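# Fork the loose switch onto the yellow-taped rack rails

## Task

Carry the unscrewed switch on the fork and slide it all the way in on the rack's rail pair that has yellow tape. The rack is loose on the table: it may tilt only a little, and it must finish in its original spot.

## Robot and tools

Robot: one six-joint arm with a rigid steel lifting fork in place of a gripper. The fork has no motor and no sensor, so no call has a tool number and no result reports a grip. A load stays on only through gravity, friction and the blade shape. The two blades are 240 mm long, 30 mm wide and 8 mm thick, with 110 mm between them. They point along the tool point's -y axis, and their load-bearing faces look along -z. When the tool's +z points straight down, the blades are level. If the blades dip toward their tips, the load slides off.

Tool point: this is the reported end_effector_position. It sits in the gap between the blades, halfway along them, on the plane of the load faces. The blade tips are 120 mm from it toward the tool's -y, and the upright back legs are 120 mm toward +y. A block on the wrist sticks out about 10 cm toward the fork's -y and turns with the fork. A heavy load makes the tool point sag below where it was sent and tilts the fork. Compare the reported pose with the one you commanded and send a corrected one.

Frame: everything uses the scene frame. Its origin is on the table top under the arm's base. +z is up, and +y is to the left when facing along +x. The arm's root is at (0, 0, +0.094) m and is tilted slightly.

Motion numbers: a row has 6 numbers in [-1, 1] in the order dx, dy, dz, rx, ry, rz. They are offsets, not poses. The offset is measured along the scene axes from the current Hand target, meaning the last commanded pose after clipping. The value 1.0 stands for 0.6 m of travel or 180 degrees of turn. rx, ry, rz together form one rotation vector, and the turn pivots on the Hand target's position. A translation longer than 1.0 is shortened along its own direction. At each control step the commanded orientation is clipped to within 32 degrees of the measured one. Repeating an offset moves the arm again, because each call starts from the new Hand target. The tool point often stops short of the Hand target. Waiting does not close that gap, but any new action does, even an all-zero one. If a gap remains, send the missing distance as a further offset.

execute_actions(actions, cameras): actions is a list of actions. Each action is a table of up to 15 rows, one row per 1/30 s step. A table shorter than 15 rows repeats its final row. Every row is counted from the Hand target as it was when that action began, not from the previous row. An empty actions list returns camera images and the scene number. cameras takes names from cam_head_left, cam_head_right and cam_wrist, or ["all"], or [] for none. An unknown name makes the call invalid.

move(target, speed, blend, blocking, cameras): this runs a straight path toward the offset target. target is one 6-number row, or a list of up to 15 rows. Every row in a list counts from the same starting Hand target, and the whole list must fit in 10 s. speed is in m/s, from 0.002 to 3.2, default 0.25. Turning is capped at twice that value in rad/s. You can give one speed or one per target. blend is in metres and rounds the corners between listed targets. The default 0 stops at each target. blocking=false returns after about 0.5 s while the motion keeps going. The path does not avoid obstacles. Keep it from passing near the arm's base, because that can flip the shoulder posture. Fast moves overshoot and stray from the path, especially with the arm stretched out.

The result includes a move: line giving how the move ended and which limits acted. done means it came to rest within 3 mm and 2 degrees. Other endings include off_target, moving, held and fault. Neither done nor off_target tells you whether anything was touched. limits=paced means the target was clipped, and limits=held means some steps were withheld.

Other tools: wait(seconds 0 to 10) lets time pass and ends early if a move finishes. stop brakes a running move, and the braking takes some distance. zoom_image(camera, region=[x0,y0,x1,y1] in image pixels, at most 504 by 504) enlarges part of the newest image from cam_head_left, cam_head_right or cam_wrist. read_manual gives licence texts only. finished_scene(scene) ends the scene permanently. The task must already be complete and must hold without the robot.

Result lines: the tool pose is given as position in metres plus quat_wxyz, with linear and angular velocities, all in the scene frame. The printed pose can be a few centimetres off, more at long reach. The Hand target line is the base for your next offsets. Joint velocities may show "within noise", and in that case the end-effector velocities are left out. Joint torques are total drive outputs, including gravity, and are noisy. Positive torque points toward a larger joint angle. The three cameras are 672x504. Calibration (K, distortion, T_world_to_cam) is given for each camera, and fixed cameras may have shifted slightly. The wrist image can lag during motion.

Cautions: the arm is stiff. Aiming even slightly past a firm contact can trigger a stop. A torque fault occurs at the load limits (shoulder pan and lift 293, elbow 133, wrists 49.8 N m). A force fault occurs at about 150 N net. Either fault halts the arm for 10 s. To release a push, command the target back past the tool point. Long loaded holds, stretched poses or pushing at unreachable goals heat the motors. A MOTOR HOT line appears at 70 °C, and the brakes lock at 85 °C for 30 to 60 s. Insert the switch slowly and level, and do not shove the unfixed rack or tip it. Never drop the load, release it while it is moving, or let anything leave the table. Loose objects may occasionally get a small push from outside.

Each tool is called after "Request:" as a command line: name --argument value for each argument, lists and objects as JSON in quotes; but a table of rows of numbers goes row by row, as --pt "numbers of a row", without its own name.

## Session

Request:
execute_actions --actions '[]'

Request:
zoom_image --camera "cam_head_left" --region '[270, 60, 490, 280]'

Request:
zoom_image --camera "cam_head_right" --region '[270, 60, 490, 280]'

Scene clock: 0.00 s.
end_effector_position=(+0.3721, -0.1179, +0.2683) end_effector_quat_wxyz=(-0.171, +0.978, -0.115, +0.012)
Joint positions: [1.982 -1.736 2.436 -1.964 -1.402 0.575]
Joint velocities: within noise
Joint torques (N m): no reading
Hand target: +0.3721, -0.1179, +0.2683; -0.171, +0.978, -0.115, +0.012
camera_calibration:
cam_wrist: T_world_to_cam=[[0.971635, -0.232132, -0.0451733, -0.367249], [-0.231942, -0.972683, 0.00947392, -0.159603], [-0.0461385, 0.00127239, -0.998934, 0.379723], [0, 0, 0, 1]] pos_world=[0.337333, -0.240977, 0.364241]

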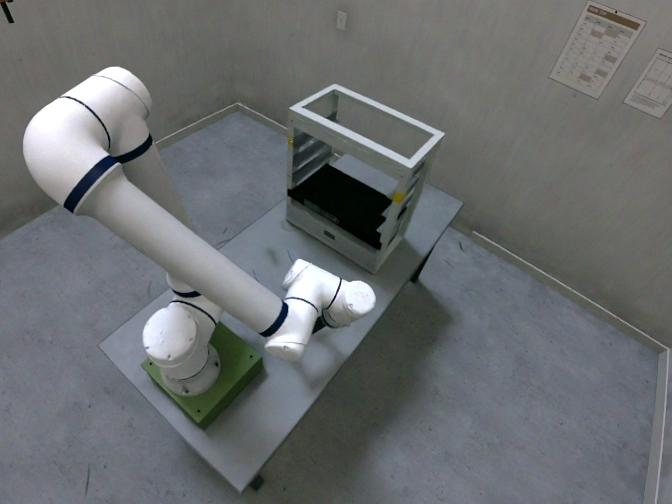

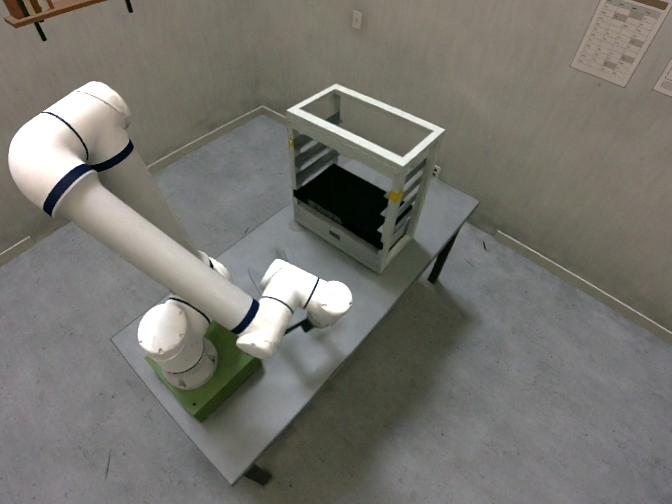

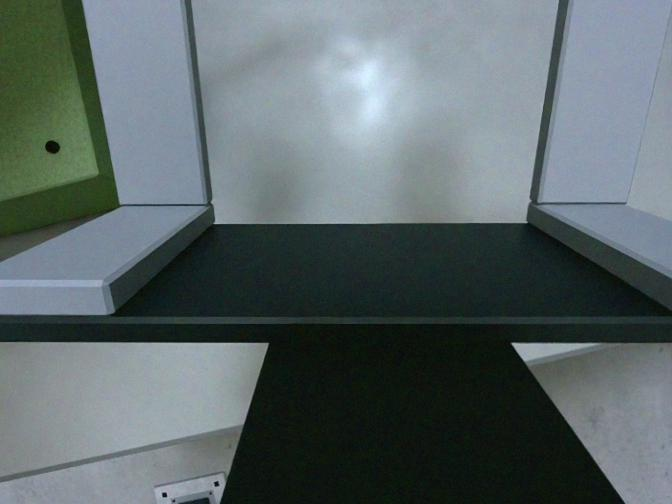

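Scaled by 2.291.

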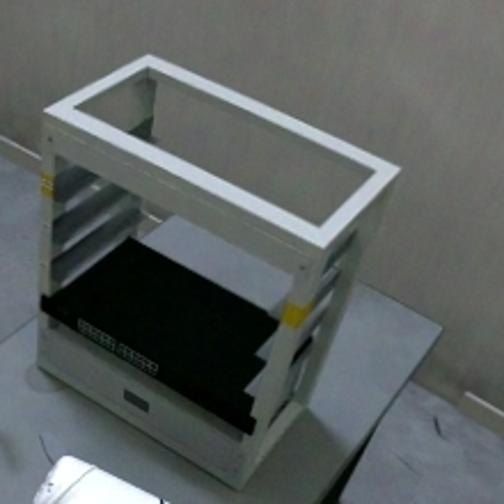

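Scaled by 2.291.

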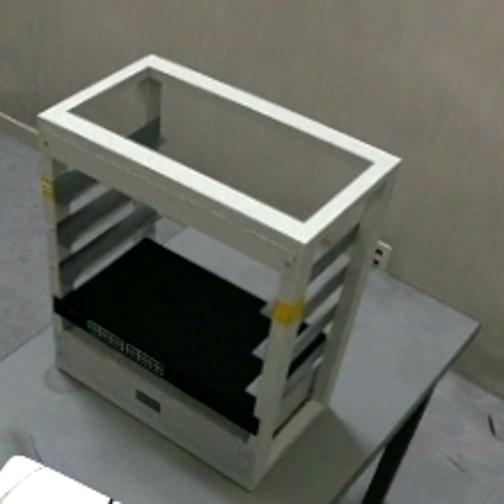

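Request:
zoom_image --camera "cam_head_left" --region '[330, 190, 420, 280]'

Request:
zoom_image --camera "cam_head_right" --region '[330, 190, 420, 280]'

Request:
zoom_image --camera "cam_head_left" --region '[270, 160, 360, 250]'

Request:
zoom_image --camera "cam_head_right" --region '[270, 160, 360, 250]'

Scaled by 5.600.

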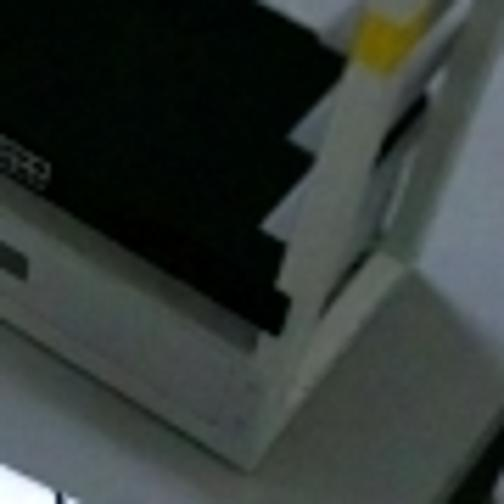

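Scaled by 5.600.

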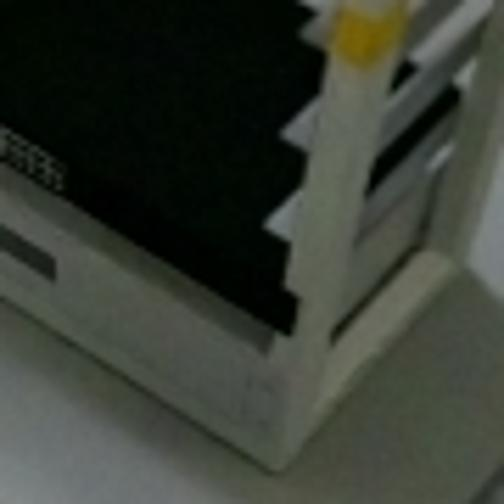

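Scaled by 5.600.

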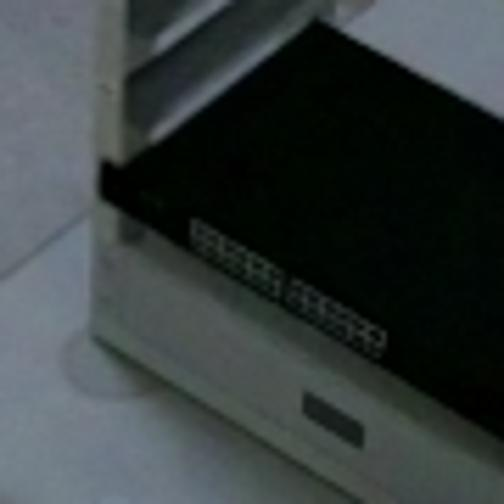

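Scaled by 5.600.

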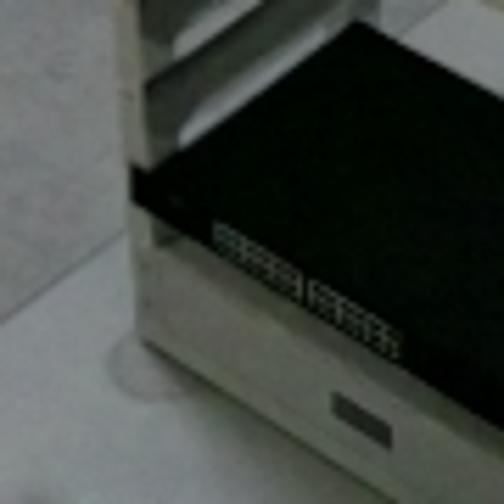

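Request:
move --target '[0.15, 0.238, 0.0528, -0.3396, -0.2768, 0.4913]' --speed 0.45 --cameras '["cam_wrist"]'

Request:
zoom_image --camera "cam_wrist" --region '[200, 0, 370, 170]'

Request:
zoom_image --camera "cam_wrist" --region '[370, 0, 540, 170]'

Scene clock: 63.77 s.
end_effector_position=(+0.4621, +0.0249, +0.3000) end_effector_quat_wxyz=(+0.297, +0.646, +0.636, +0.301)
Joint positions: [2.693 -2.012 2.622 -2.976 -1.199 -0.319]
Joint torques (N m): [10.52 -17.97 -64.88 -11.43 3.14 -2.22]
Hand target: +0.4621, +0.0249, +0.3000; +0.297, +0.646, +0.636, +0.301
Off the commanded pose: 0.000 m, 0 deg.
move: done
camera_calibration:
cam_wrist: T_world_to_cam=[[0.0391586, 0.999225, 0.00399769, -0.0346491], [0.3372, -0.0169804, 0.94128, -0.566471], [0.940618, -0.0355112, -0.337604, -0.238085], [0, 0, 0, 1]] pos_world=[0.416318, 0.0165487, 0.452968]
Images, in order (width x height): cam_wrist 672x504.

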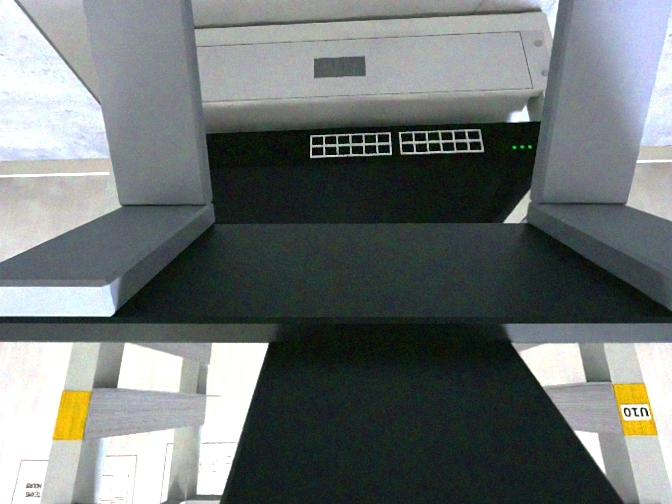

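Scaled by 2.965.

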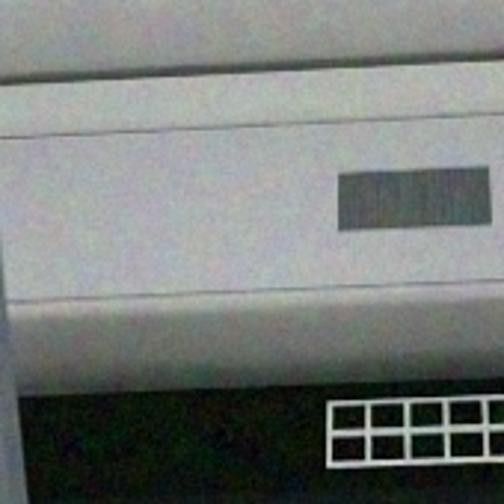

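Scaled by 2.965.

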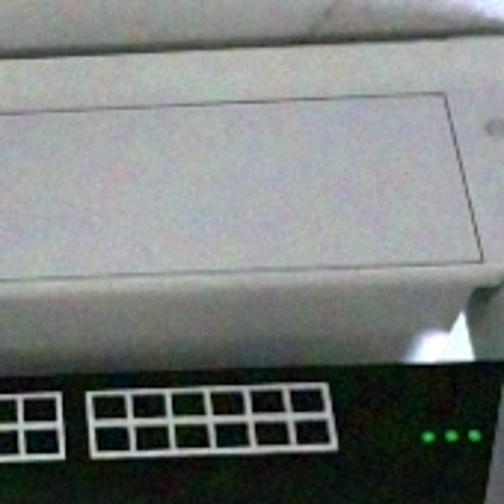

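Request:
move --target '[0.2298, -0.0147, -0.2367, 0.4196, 0.0051, -0.8997]' --speed 0.5 --cameras '["all"]'

Request:
zoom_image --camera "cam_head_left" --region '[270, 130, 420, 280]'

Request:
zoom_image --camera "cam_head_right" --region '[270, 130, 420, 280]'

Scene clock: 145.40 s.
end_effector_position=(+0.6000, +0.0161, +0.1580) end_effector_quat_wxyz=(+0.000, +0.711, -0.703, +0.000)
Joint positions: [2.814 -1.651 2.559 -2.464 -1.569 2.757]
Joint torques (N m): [9.26 -20.57 -71.94 -5.6 2.11 3.5]
Hand target: +0.6000, +0.0161, +0.1580; +0.000, +0.711, -0.703, +0.000
Off the commanded pose: 0.000 m, 0 deg.
move: done
camera_calibration:
cam_wrist: T_world_to_cam=[[-0.00255026, -0.999636, -0.0268411, 0.0312998], [-0.937905, -0.00691974, 0.346823, 0.379376], [-0.346883, 0.0260589, -0.937546, 0.450223], [0, 0, 0, 1]] pos_world=[0.512073, 0.0221813, 0.291369]

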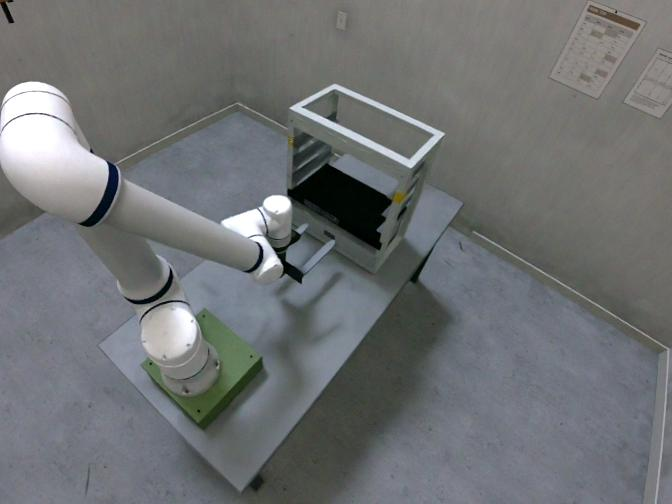

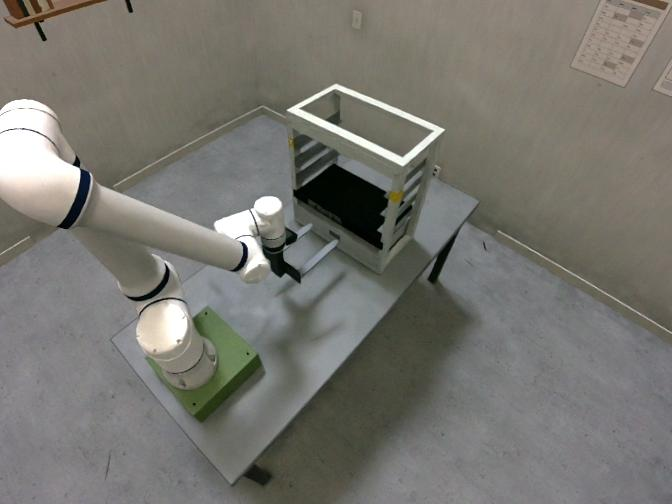

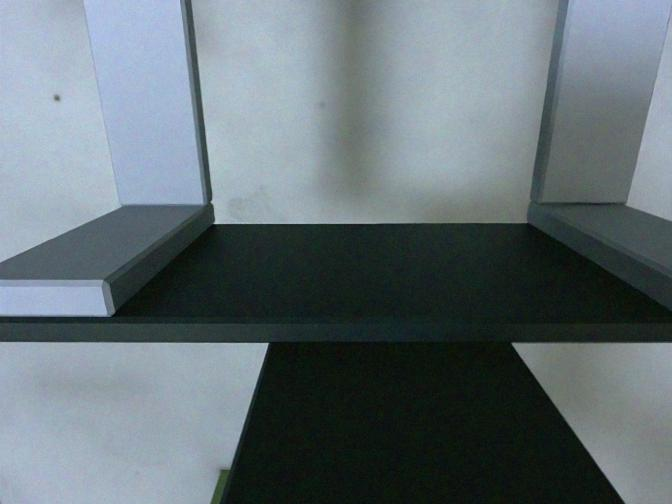

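Scaled by 3.360.

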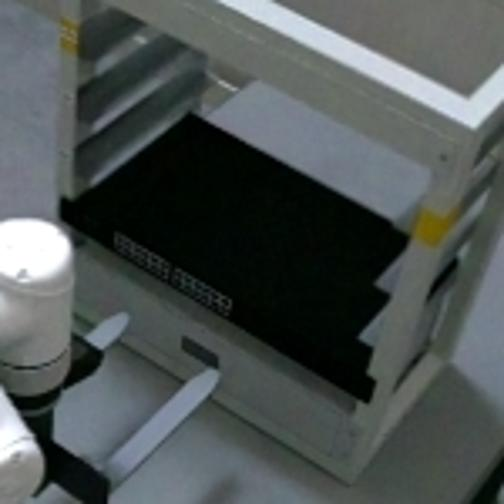

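Scaled by 3.360.

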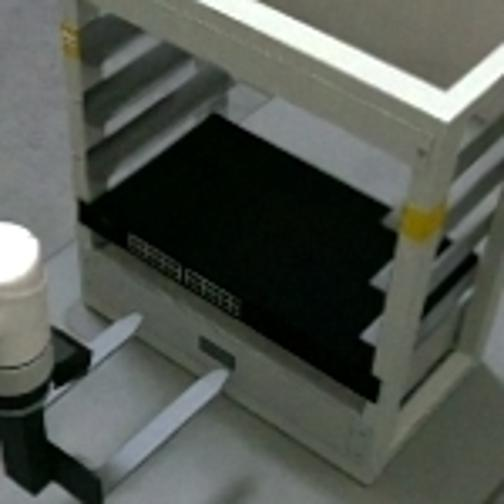

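Request:
move --target '[0.1667, 0.0017, 0, 0, 0, 0]' --speed 0.1 --cameras '["cam_head_left", "cam_head_right"]'

Request:
zoom_image --camera "cam_head_left" --region '[290, 160, 400, 270]'

Request:
zoom_image --camera "cam_head_right" --region '[290, 160, 400, 270]'

Scene clock: 158.00 s.
end_effector_position=(+0.6998, +0.0171, +0.1580) end_effector_quat_wxyz=(+0.000, +0.711, -0.703, +0.000)
Joint positions: [2.886 -1.476 2.386 -2.466 -1.568 2.83]
Joint torques (N m): [9.55 -39.03 -71.92 -5.31 -0.46 3.52]
Hand target: +0.7000, +0.0171, +0.1580; +0.000, +0.711, -0.703, +0.000
Off the commanded pose: 0.000 m, 0 deg.
move: done
Images, in order (width x height): cam_head_left 672x504, cam_head_right 672x504.

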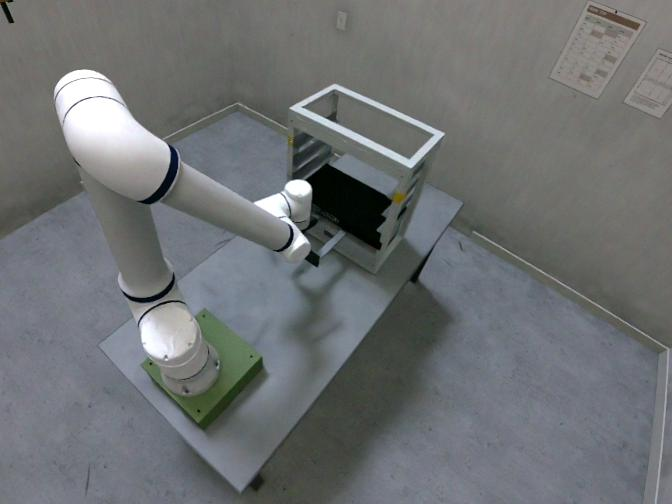

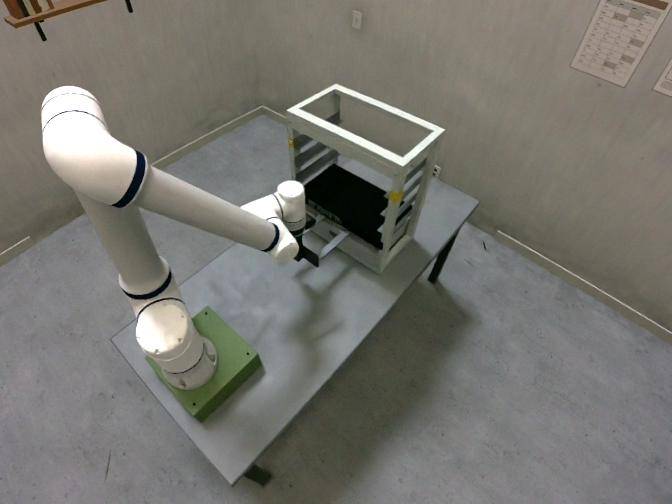

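Scaled by 4.582.

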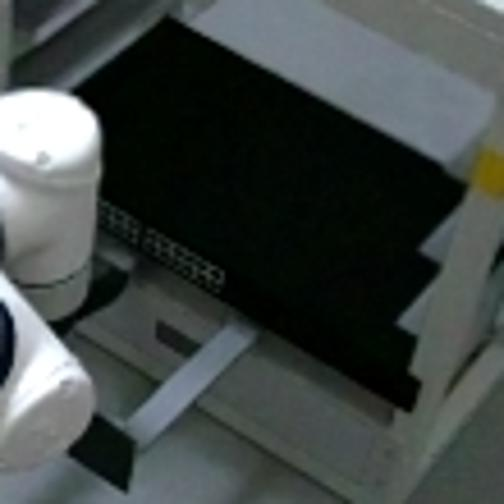

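Scaled by 4.582.

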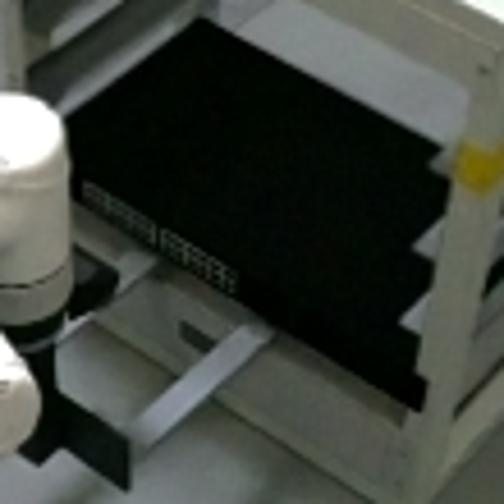

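Request:
move --target '[0.2667, 0.0028, 0, 0, 0, 0]' --speed 0.15 --cameras '["all"]'

Request:
zoom_image --camera "cam_head_right" --region '[290, 160, 400, 270]'

Request:
zoom_image --camera "cam_wrist" --region '[190, 0, 370, 120]'

Request:
zoom_image --camera "cam_wrist" --region '[370, 0, 550, 120]'

Scene clock: 163.83 s.
end_effector_position=(+0.8598, +0.0188, +0.1580) end_effector_quat_wxyz=(+0.000, +0.711, -0.703, +0.000)
Joint positions: [2.958 -1.251 2.089 -2.394 -1.567 2.901]
Joint torques (N m): [9.06 -67.22 -76.5 -5.61 -1.17 3.58]
Hand target: +0.8600, +0.0188, +0.1580; +0.000, +0.711, -0.703, +0.000
Off the commanded pose: 0.000 m, 0 deg.
move: done
camera_calibration:
cam_wrist: T_world_to_cam=[[-0.00280586, -0.999633, -0.026962, 0.0349936], [-0.937906, -0.00672193, 0.346824, 0.623152], [-0.346878, 0.026261, -0.937542, 0.540295], [0, 0, 0, 1]] pos_world=[0.771972, 0.0249809, 0.291369]

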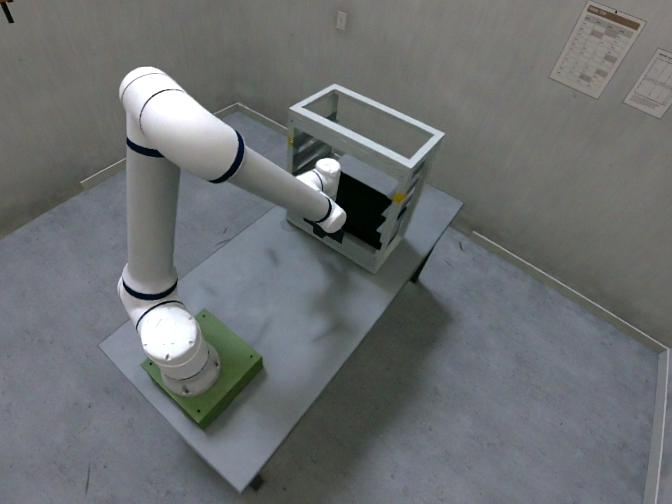

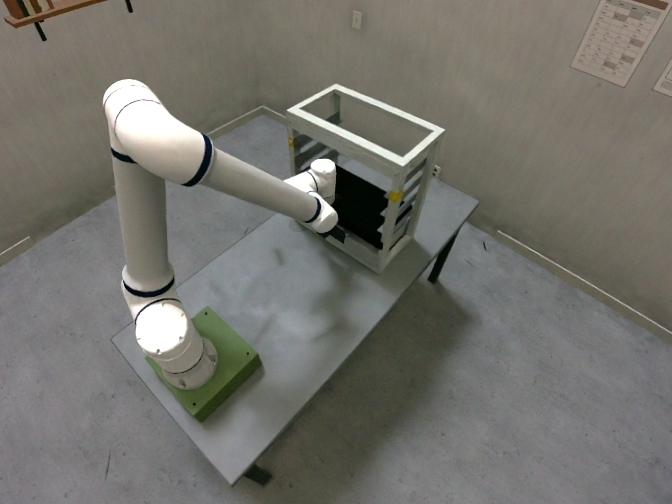

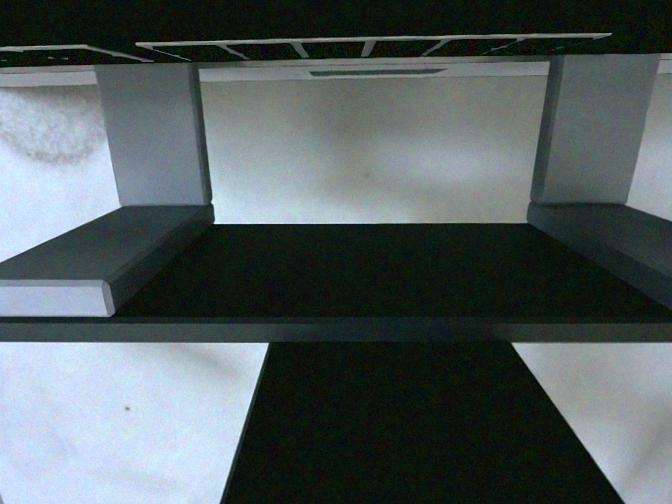

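Scaled by 4.582.

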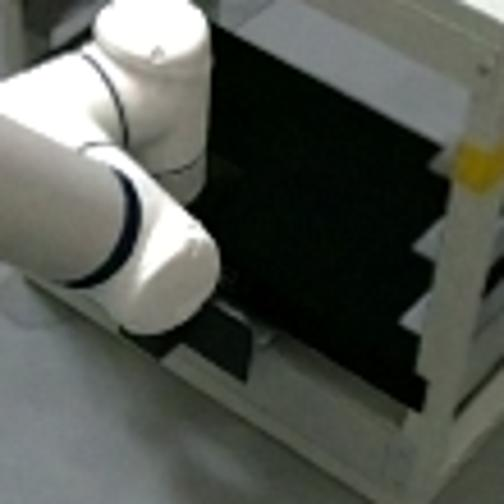

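Scaled by 2.800.

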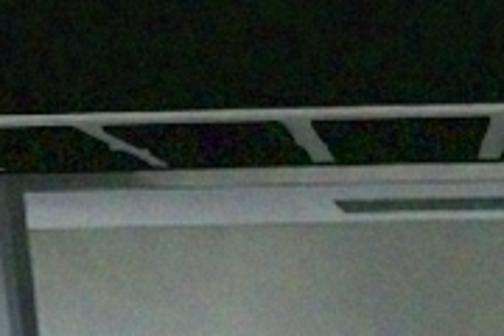

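Scaled by 2.800.

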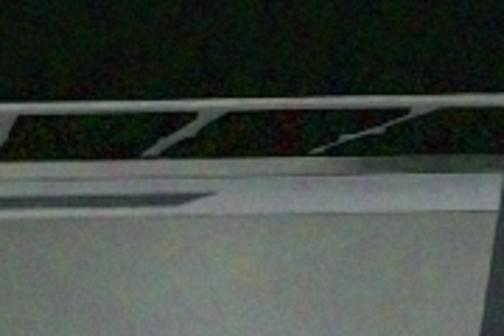

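Request:
move --target '[0, 0, 0.0217, 0, 0, 0.0031]' --speed 0.05

Request:
move --target '[0, 0, 0.0067, 0, 0, 0]' --speed 0.02

Scene clock: 184.47 s.
end_effector_position=(+0.8600, +0.0188, +0.1708) end_effector_quat_wxyz=(+0.000, +0.714, -0.700, +0.000)
Joint positions: [2.956 -1.268 2.081 -2.369 -1.567 2.89]
Joint torques (N m): [-22.05 -97.12 -78.1 -5.18 -1.74 -2.33]
Hand target: +0.8600, +0.0188, +0.1710; +0.000, +0.714, -0.700, +0.000
Off the commanded pose: 0.000 m, 0 deg.
move: done

Scene clock: 185.17 s.
end_effector_position=(+0.8600, +0.0188, +0.1748) end_effector_quat_wxyz=(+0.000, +0.714, -0.700, +0.000)
Joint positions: [2.956 -1.273 2.079 -2.362 -1.567 2.89]
Joint torques (N m): [-21.2 -109.87 -96.11 -9.62 2.33 -2.02]
Hand target: +0.8600, +0.0188, +0.1750; +0.000, +0.714, -0.700, +0.000
Off the commanded pose: 0.000 m, 0 deg.
move: done

Request:
move --target '[0, 0, 0.0117, 0, 0, 0]' --speed 0.02

Request:
wait --seconds 0.1 --cameras '["all"]'

Request:
zoom_image --camera "cam_head_left" --region '[280, 150, 420, 290]'

Request:
zoom_image --camera "cam_head_right" --region '[280, 150, 420, 290]'

Request:
zoom_image --camera "cam_wrist" --region '[190, 0, 370, 120]'

Request:
zoom_image --camera "cam_wrist" --region '[370, 0, 550, 120]'

Scene clock: 189.90 s.
end_effector_position=(+0.8600, +0.0188, +0.1818) end_effector_quat_wxyz=(+0.000, +0.714, -0.700, +0.000)
Joint positions: [2.956 -1.283 2.075 -2.348 -1.567 2.89]
Joint torques (N m): [-23.28 -131 -114.24 -18.25 2.96 0.73]
Hand target: +0.8600, +0.0188, +0.1820; +0.000, +0.714, -0.700, +0.000
Off the commanded pose: 0.000 m, 0 deg.
move: done

Scene clock: 190.00 s.
end_effector_position=(+0.8600, +0.0188, +0.1819) end_effector_quat_wxyz=(+0.000, +0.714, -0.700, +0.000)
Joint positions: [2.956 -1.283 2.075 -2.348 -1.567 2.89]
Joint torques (N m): [-21.93 -130.51 -115.61 -18.2 3.05 0.49]
Hand target: +0.8600, +0.0188, +0.1820; +0.000, +0.714, -0.700, +0.000
Off the commanded pose: 0.000 m, 0 deg.
wait: 0.10 s; no rest
camera_calibration:
cam_wrist: T_world_to_cam=[[0.00687148, -0.999614, -0.0269206, 0.0272649], [-0.937799, -0.0157868, 0.346821, 0.615111], [-0.347112, 0.022863, -0.937545, 0.563032], [0, 0, 0, 1]] pos_world=[0.772098, 0.0240924, 0.315269]

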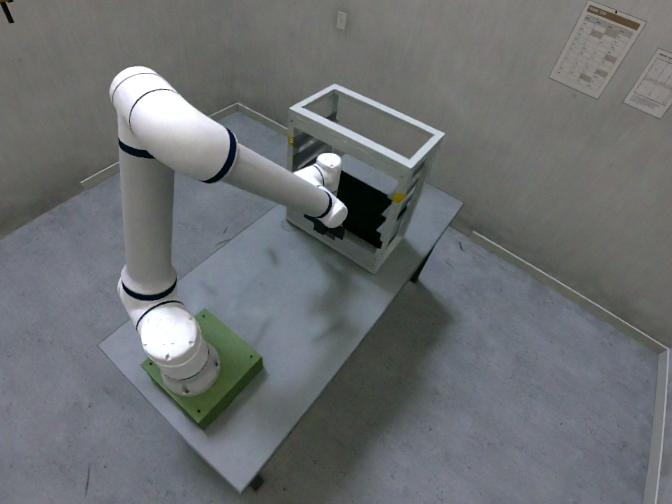

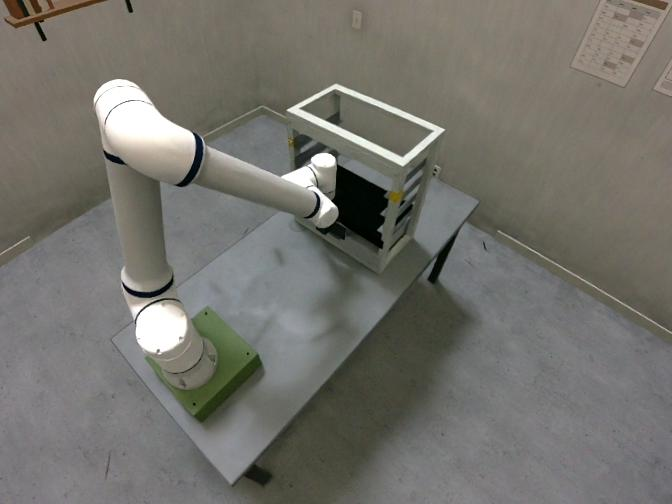

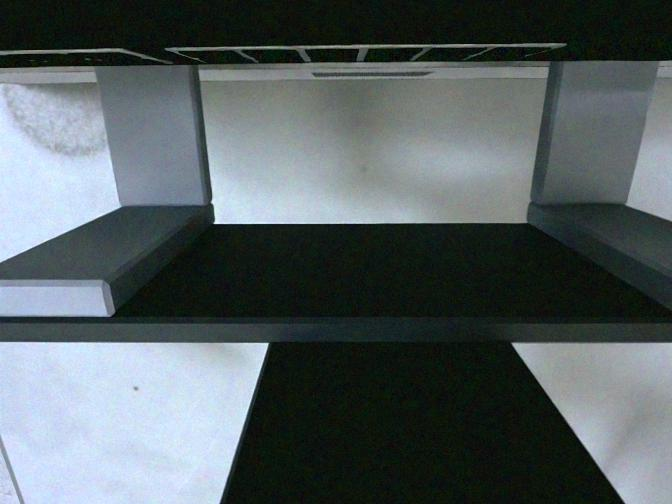

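Scaled by 3.600.

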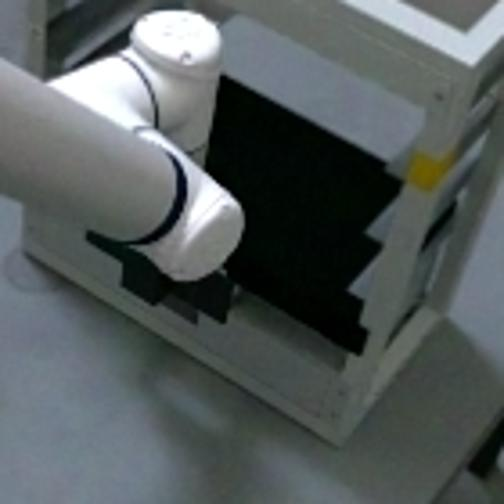

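Scaled by 3.600.

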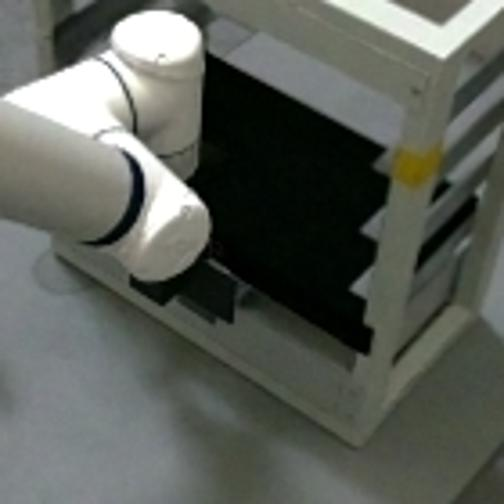

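Scaled by 2.800.

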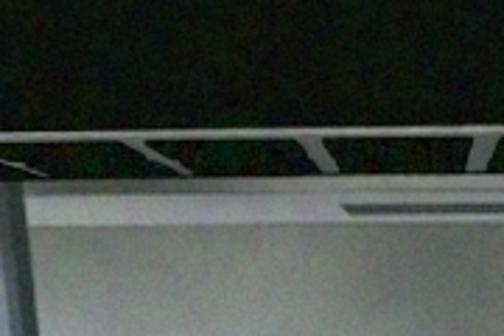

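Scaled by 2.800.

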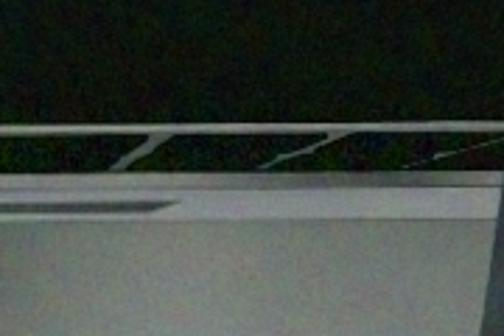

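Request:
move --target '[-0.4749, -0.0095, 0.0017, 0, 0, 0]' --speed 0.15 --cameras '["all"]'

Request:
zoom_image --camera "cam_head_left" --region '[250, 130, 420, 300]'

Request:
zoom_image --camera "cam_head_right" --region '[250, 130, 420, 300]'

Scene clock: 198.50 s.
end_effector_position=(+0.5752, +0.0131, +0.1830) end_effector_quat_wxyz=(+0.000, +0.714, -0.700, +0.000)
Joint positions: [2.781 -1.761 2.577 -2.371 -1.57 2.715]
Joint torques (N m): [-19.48 -65.42 -87.58 -17.84 4.76 -2.74]
Hand target: +0.5751, +0.0131, +0.1831; +0.000, +0.714, -0.700, +0.000
Off the commanded pose: 0.000 m, 0 deg.
move: done
camera_calibration:
cam_wrist: T_world_to_cam=[[0.00687148, -0.999614, -0.0269206, 0.0235537], [-0.937799, -0.0157868, 0.346821, 0.347554], [-0.347112, 0.022863, -0.937545, 0.465336], [0, 0, 0, 1]] pos_world=[0.487298, 0.0183924, 0.316369]

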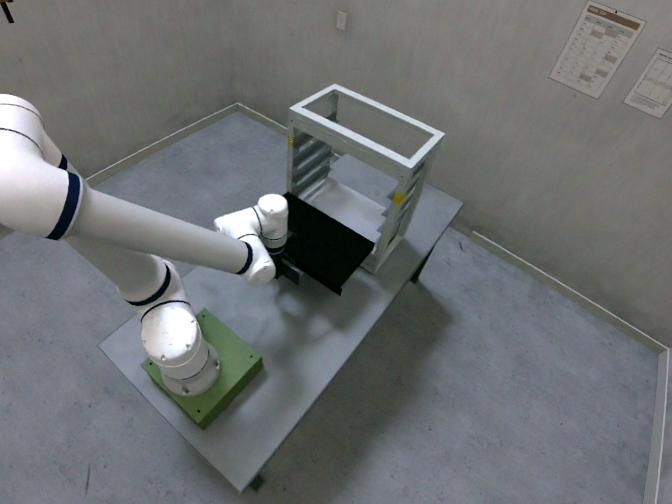

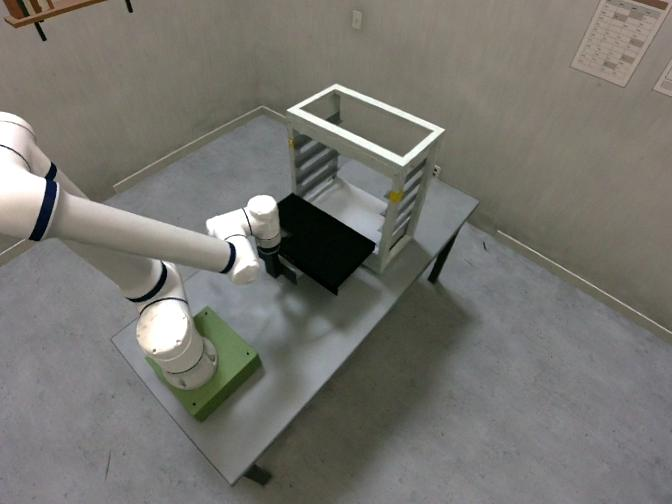

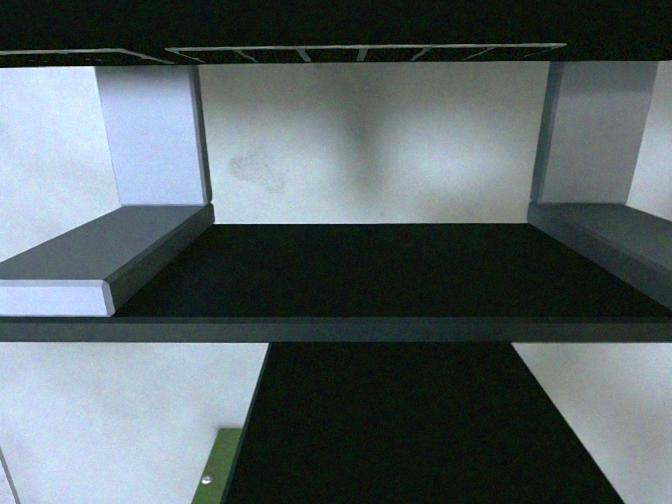

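Scaled by 2.965.

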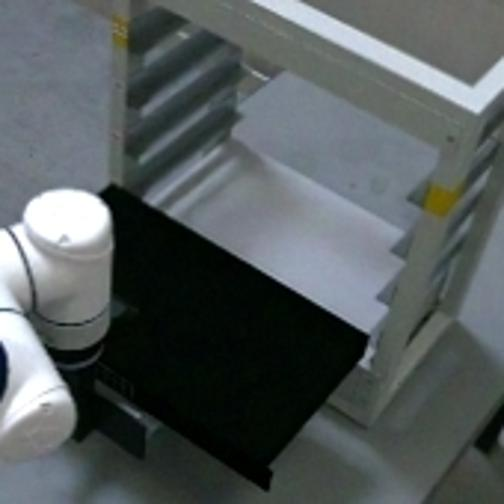

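Scaled by 2.965.

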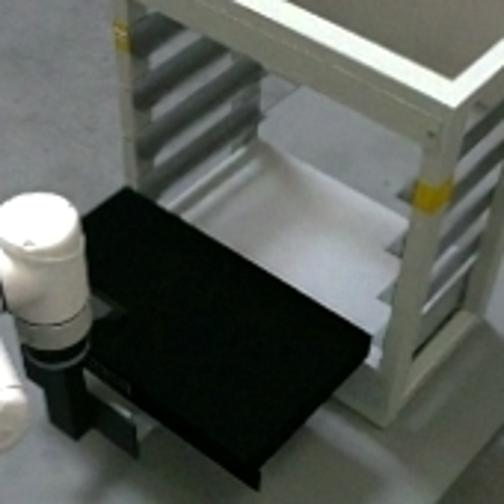

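Request:
move --pt "0 0 0.4467 0 0 0" --pt "0.1333 0.0027 0.4467 0 0 0" --speed '[0.18, 0.1]' --blend '[0.005, 0]' --cameras '["all"]'

Request:
zoom_image --camera "cam_head_left" --region '[270, 70, 430, 230]'

Request:
zoom_image --camera "cam_head_right" --region '[270, 70, 430, 230]'

Scene clock: 215.37 s.
end_effector_position=(+0.6549, +0.0147, +0.4511) end_effector_quat_wxyz=(+0.000, +0.714, -0.700, +0.000)
Joint positions: [2.85 -1.887 2.116 -1.784 -1.568 2.783]
Joint torques (N m): [8.04 -42.22 -143.56 -23.07 0.81 3.35]
Hand target: +0.6551, +0.0147, +0.4511; +0.000, +0.714, -0.700, +0.000
Off the commanded pose: 0.000 m, 0 deg.
move: done
camera_calibration:
cam_wrist: T_world_to_cam=[[0.00683662, -0.999612, -0.0270143, 0.0318978], [-0.937799, -0.0157866, 0.346819, 0.329247], [-0.347111, 0.022963, -0.937543, 0.744282], [0, 0, 0, 1]] pos_world=[0.566898, 0.0199922, 0.584469]

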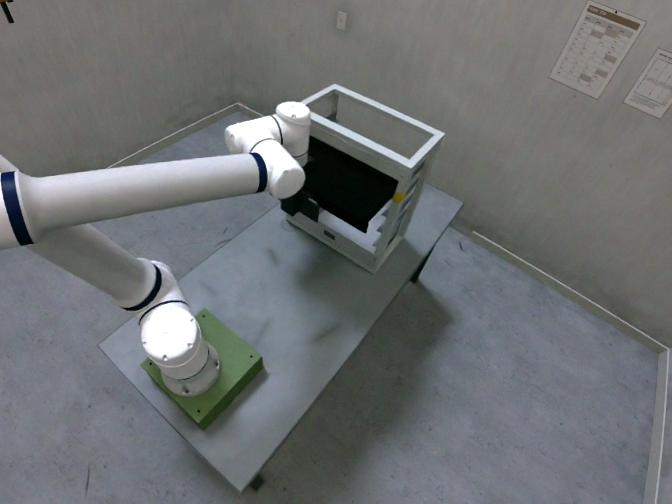

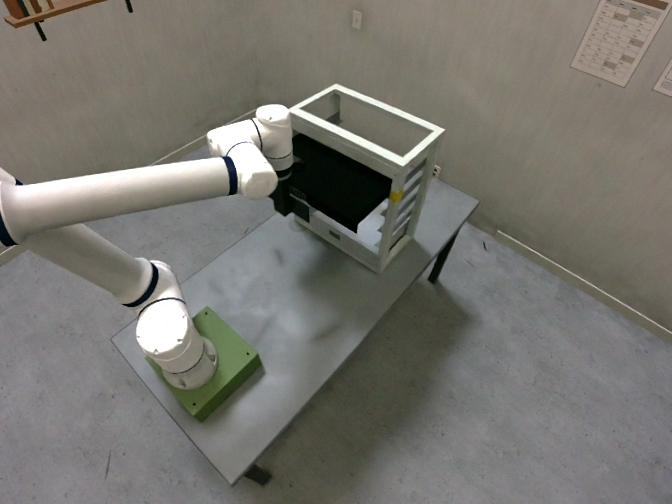

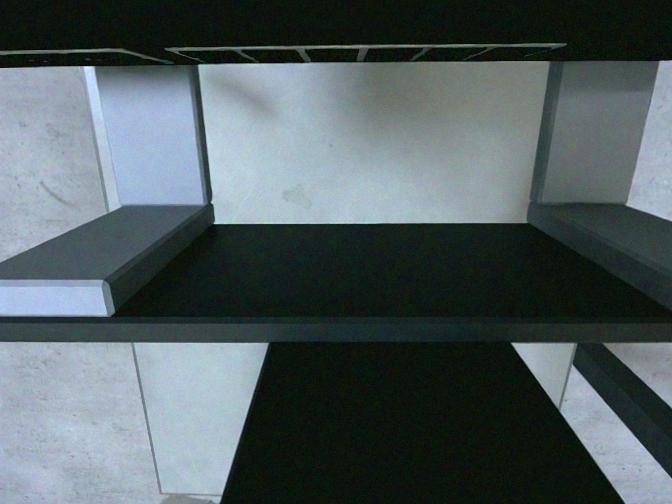

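Scaled by 3.150.

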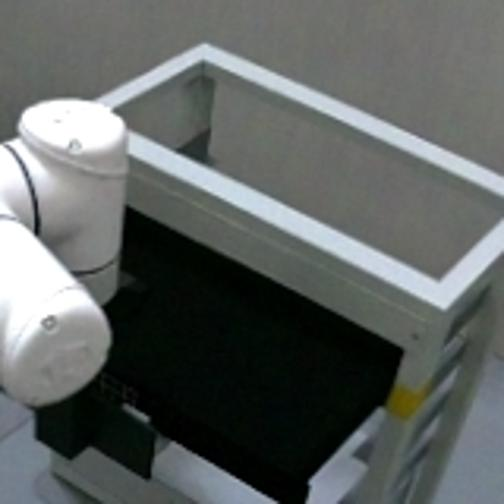

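Scaled by 3.150.

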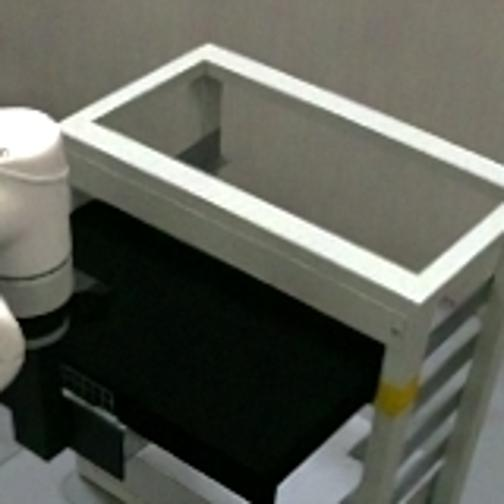

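Request:
move --target '[0.2665, 0.0053, 0, 0, 0, 0]' --speed 0.12 --cameras '["all"]'

Request:
zoom_image --camera "cam_head_left" --region '[270, 70, 430, 230]'

Request:
zoom_image --camera "cam_head_right" --region '[270, 70, 430, 230]'

Scene clock: 222.27 s.
end_effector_position=(+0.8148, +0.0179, +0.4511) end_effector_quat_wxyz=(+0.000, +0.714, -0.700, +0.000)
Joint positions: [2.937 -1.595 1.882 -1.843 -1.567 2.871]
Joint torques (N m): [9.31 -81.47 -142.85 -22.91 0.25 3.48]
Hand target: +0.8150, +0.0179, +0.4511; +0.000, +0.714, -0.700, +0.000
Off the commanded pose: 0.000 m, 0 deg.
move: done
camera_calibration:
cam_wrist: T_world_to_cam=[[0.00683662, -0.999612, -0.0270143, 0.0340034], [-0.937799, -0.0157866, 0.346819, 0.479251], [-0.347111, 0.022963, -0.937543, 0.799711], [0, 0, 0, 1]] pos_world=[0.726798, 0.0231922, 0.584469]

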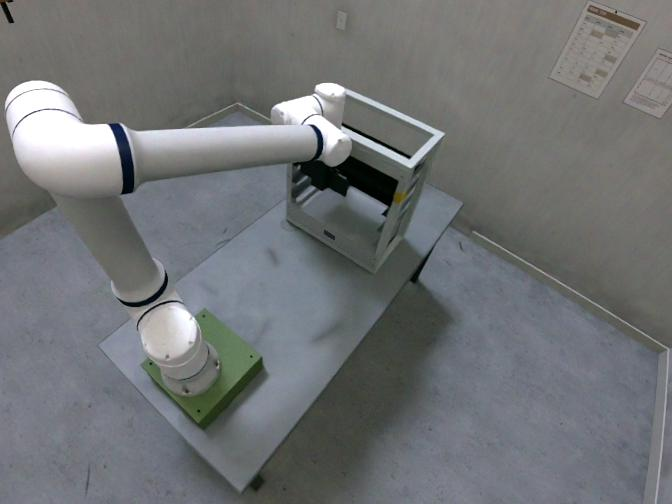

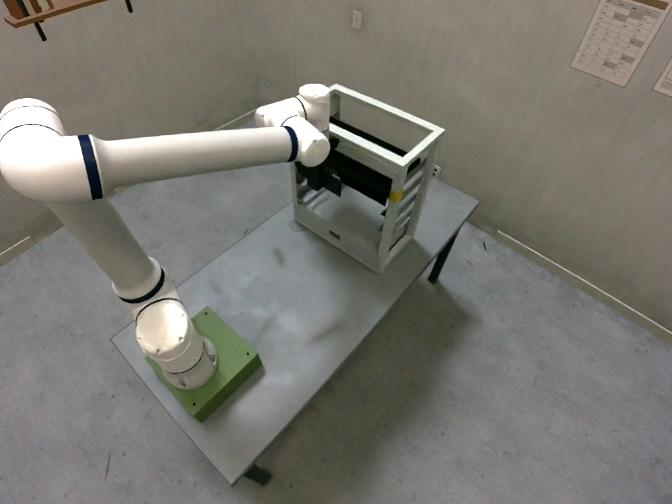

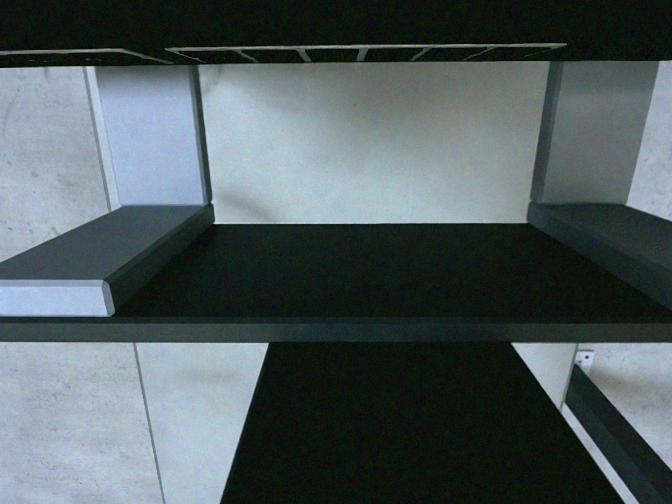

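Scaled by 3.150.

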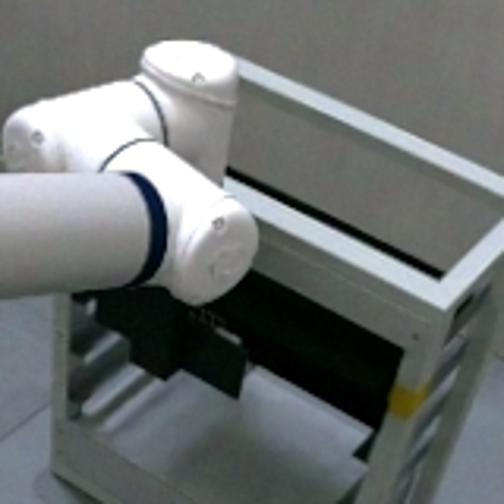

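Scaled by 3.150.

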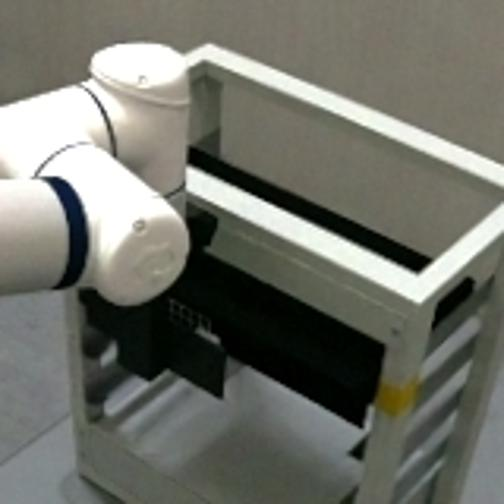

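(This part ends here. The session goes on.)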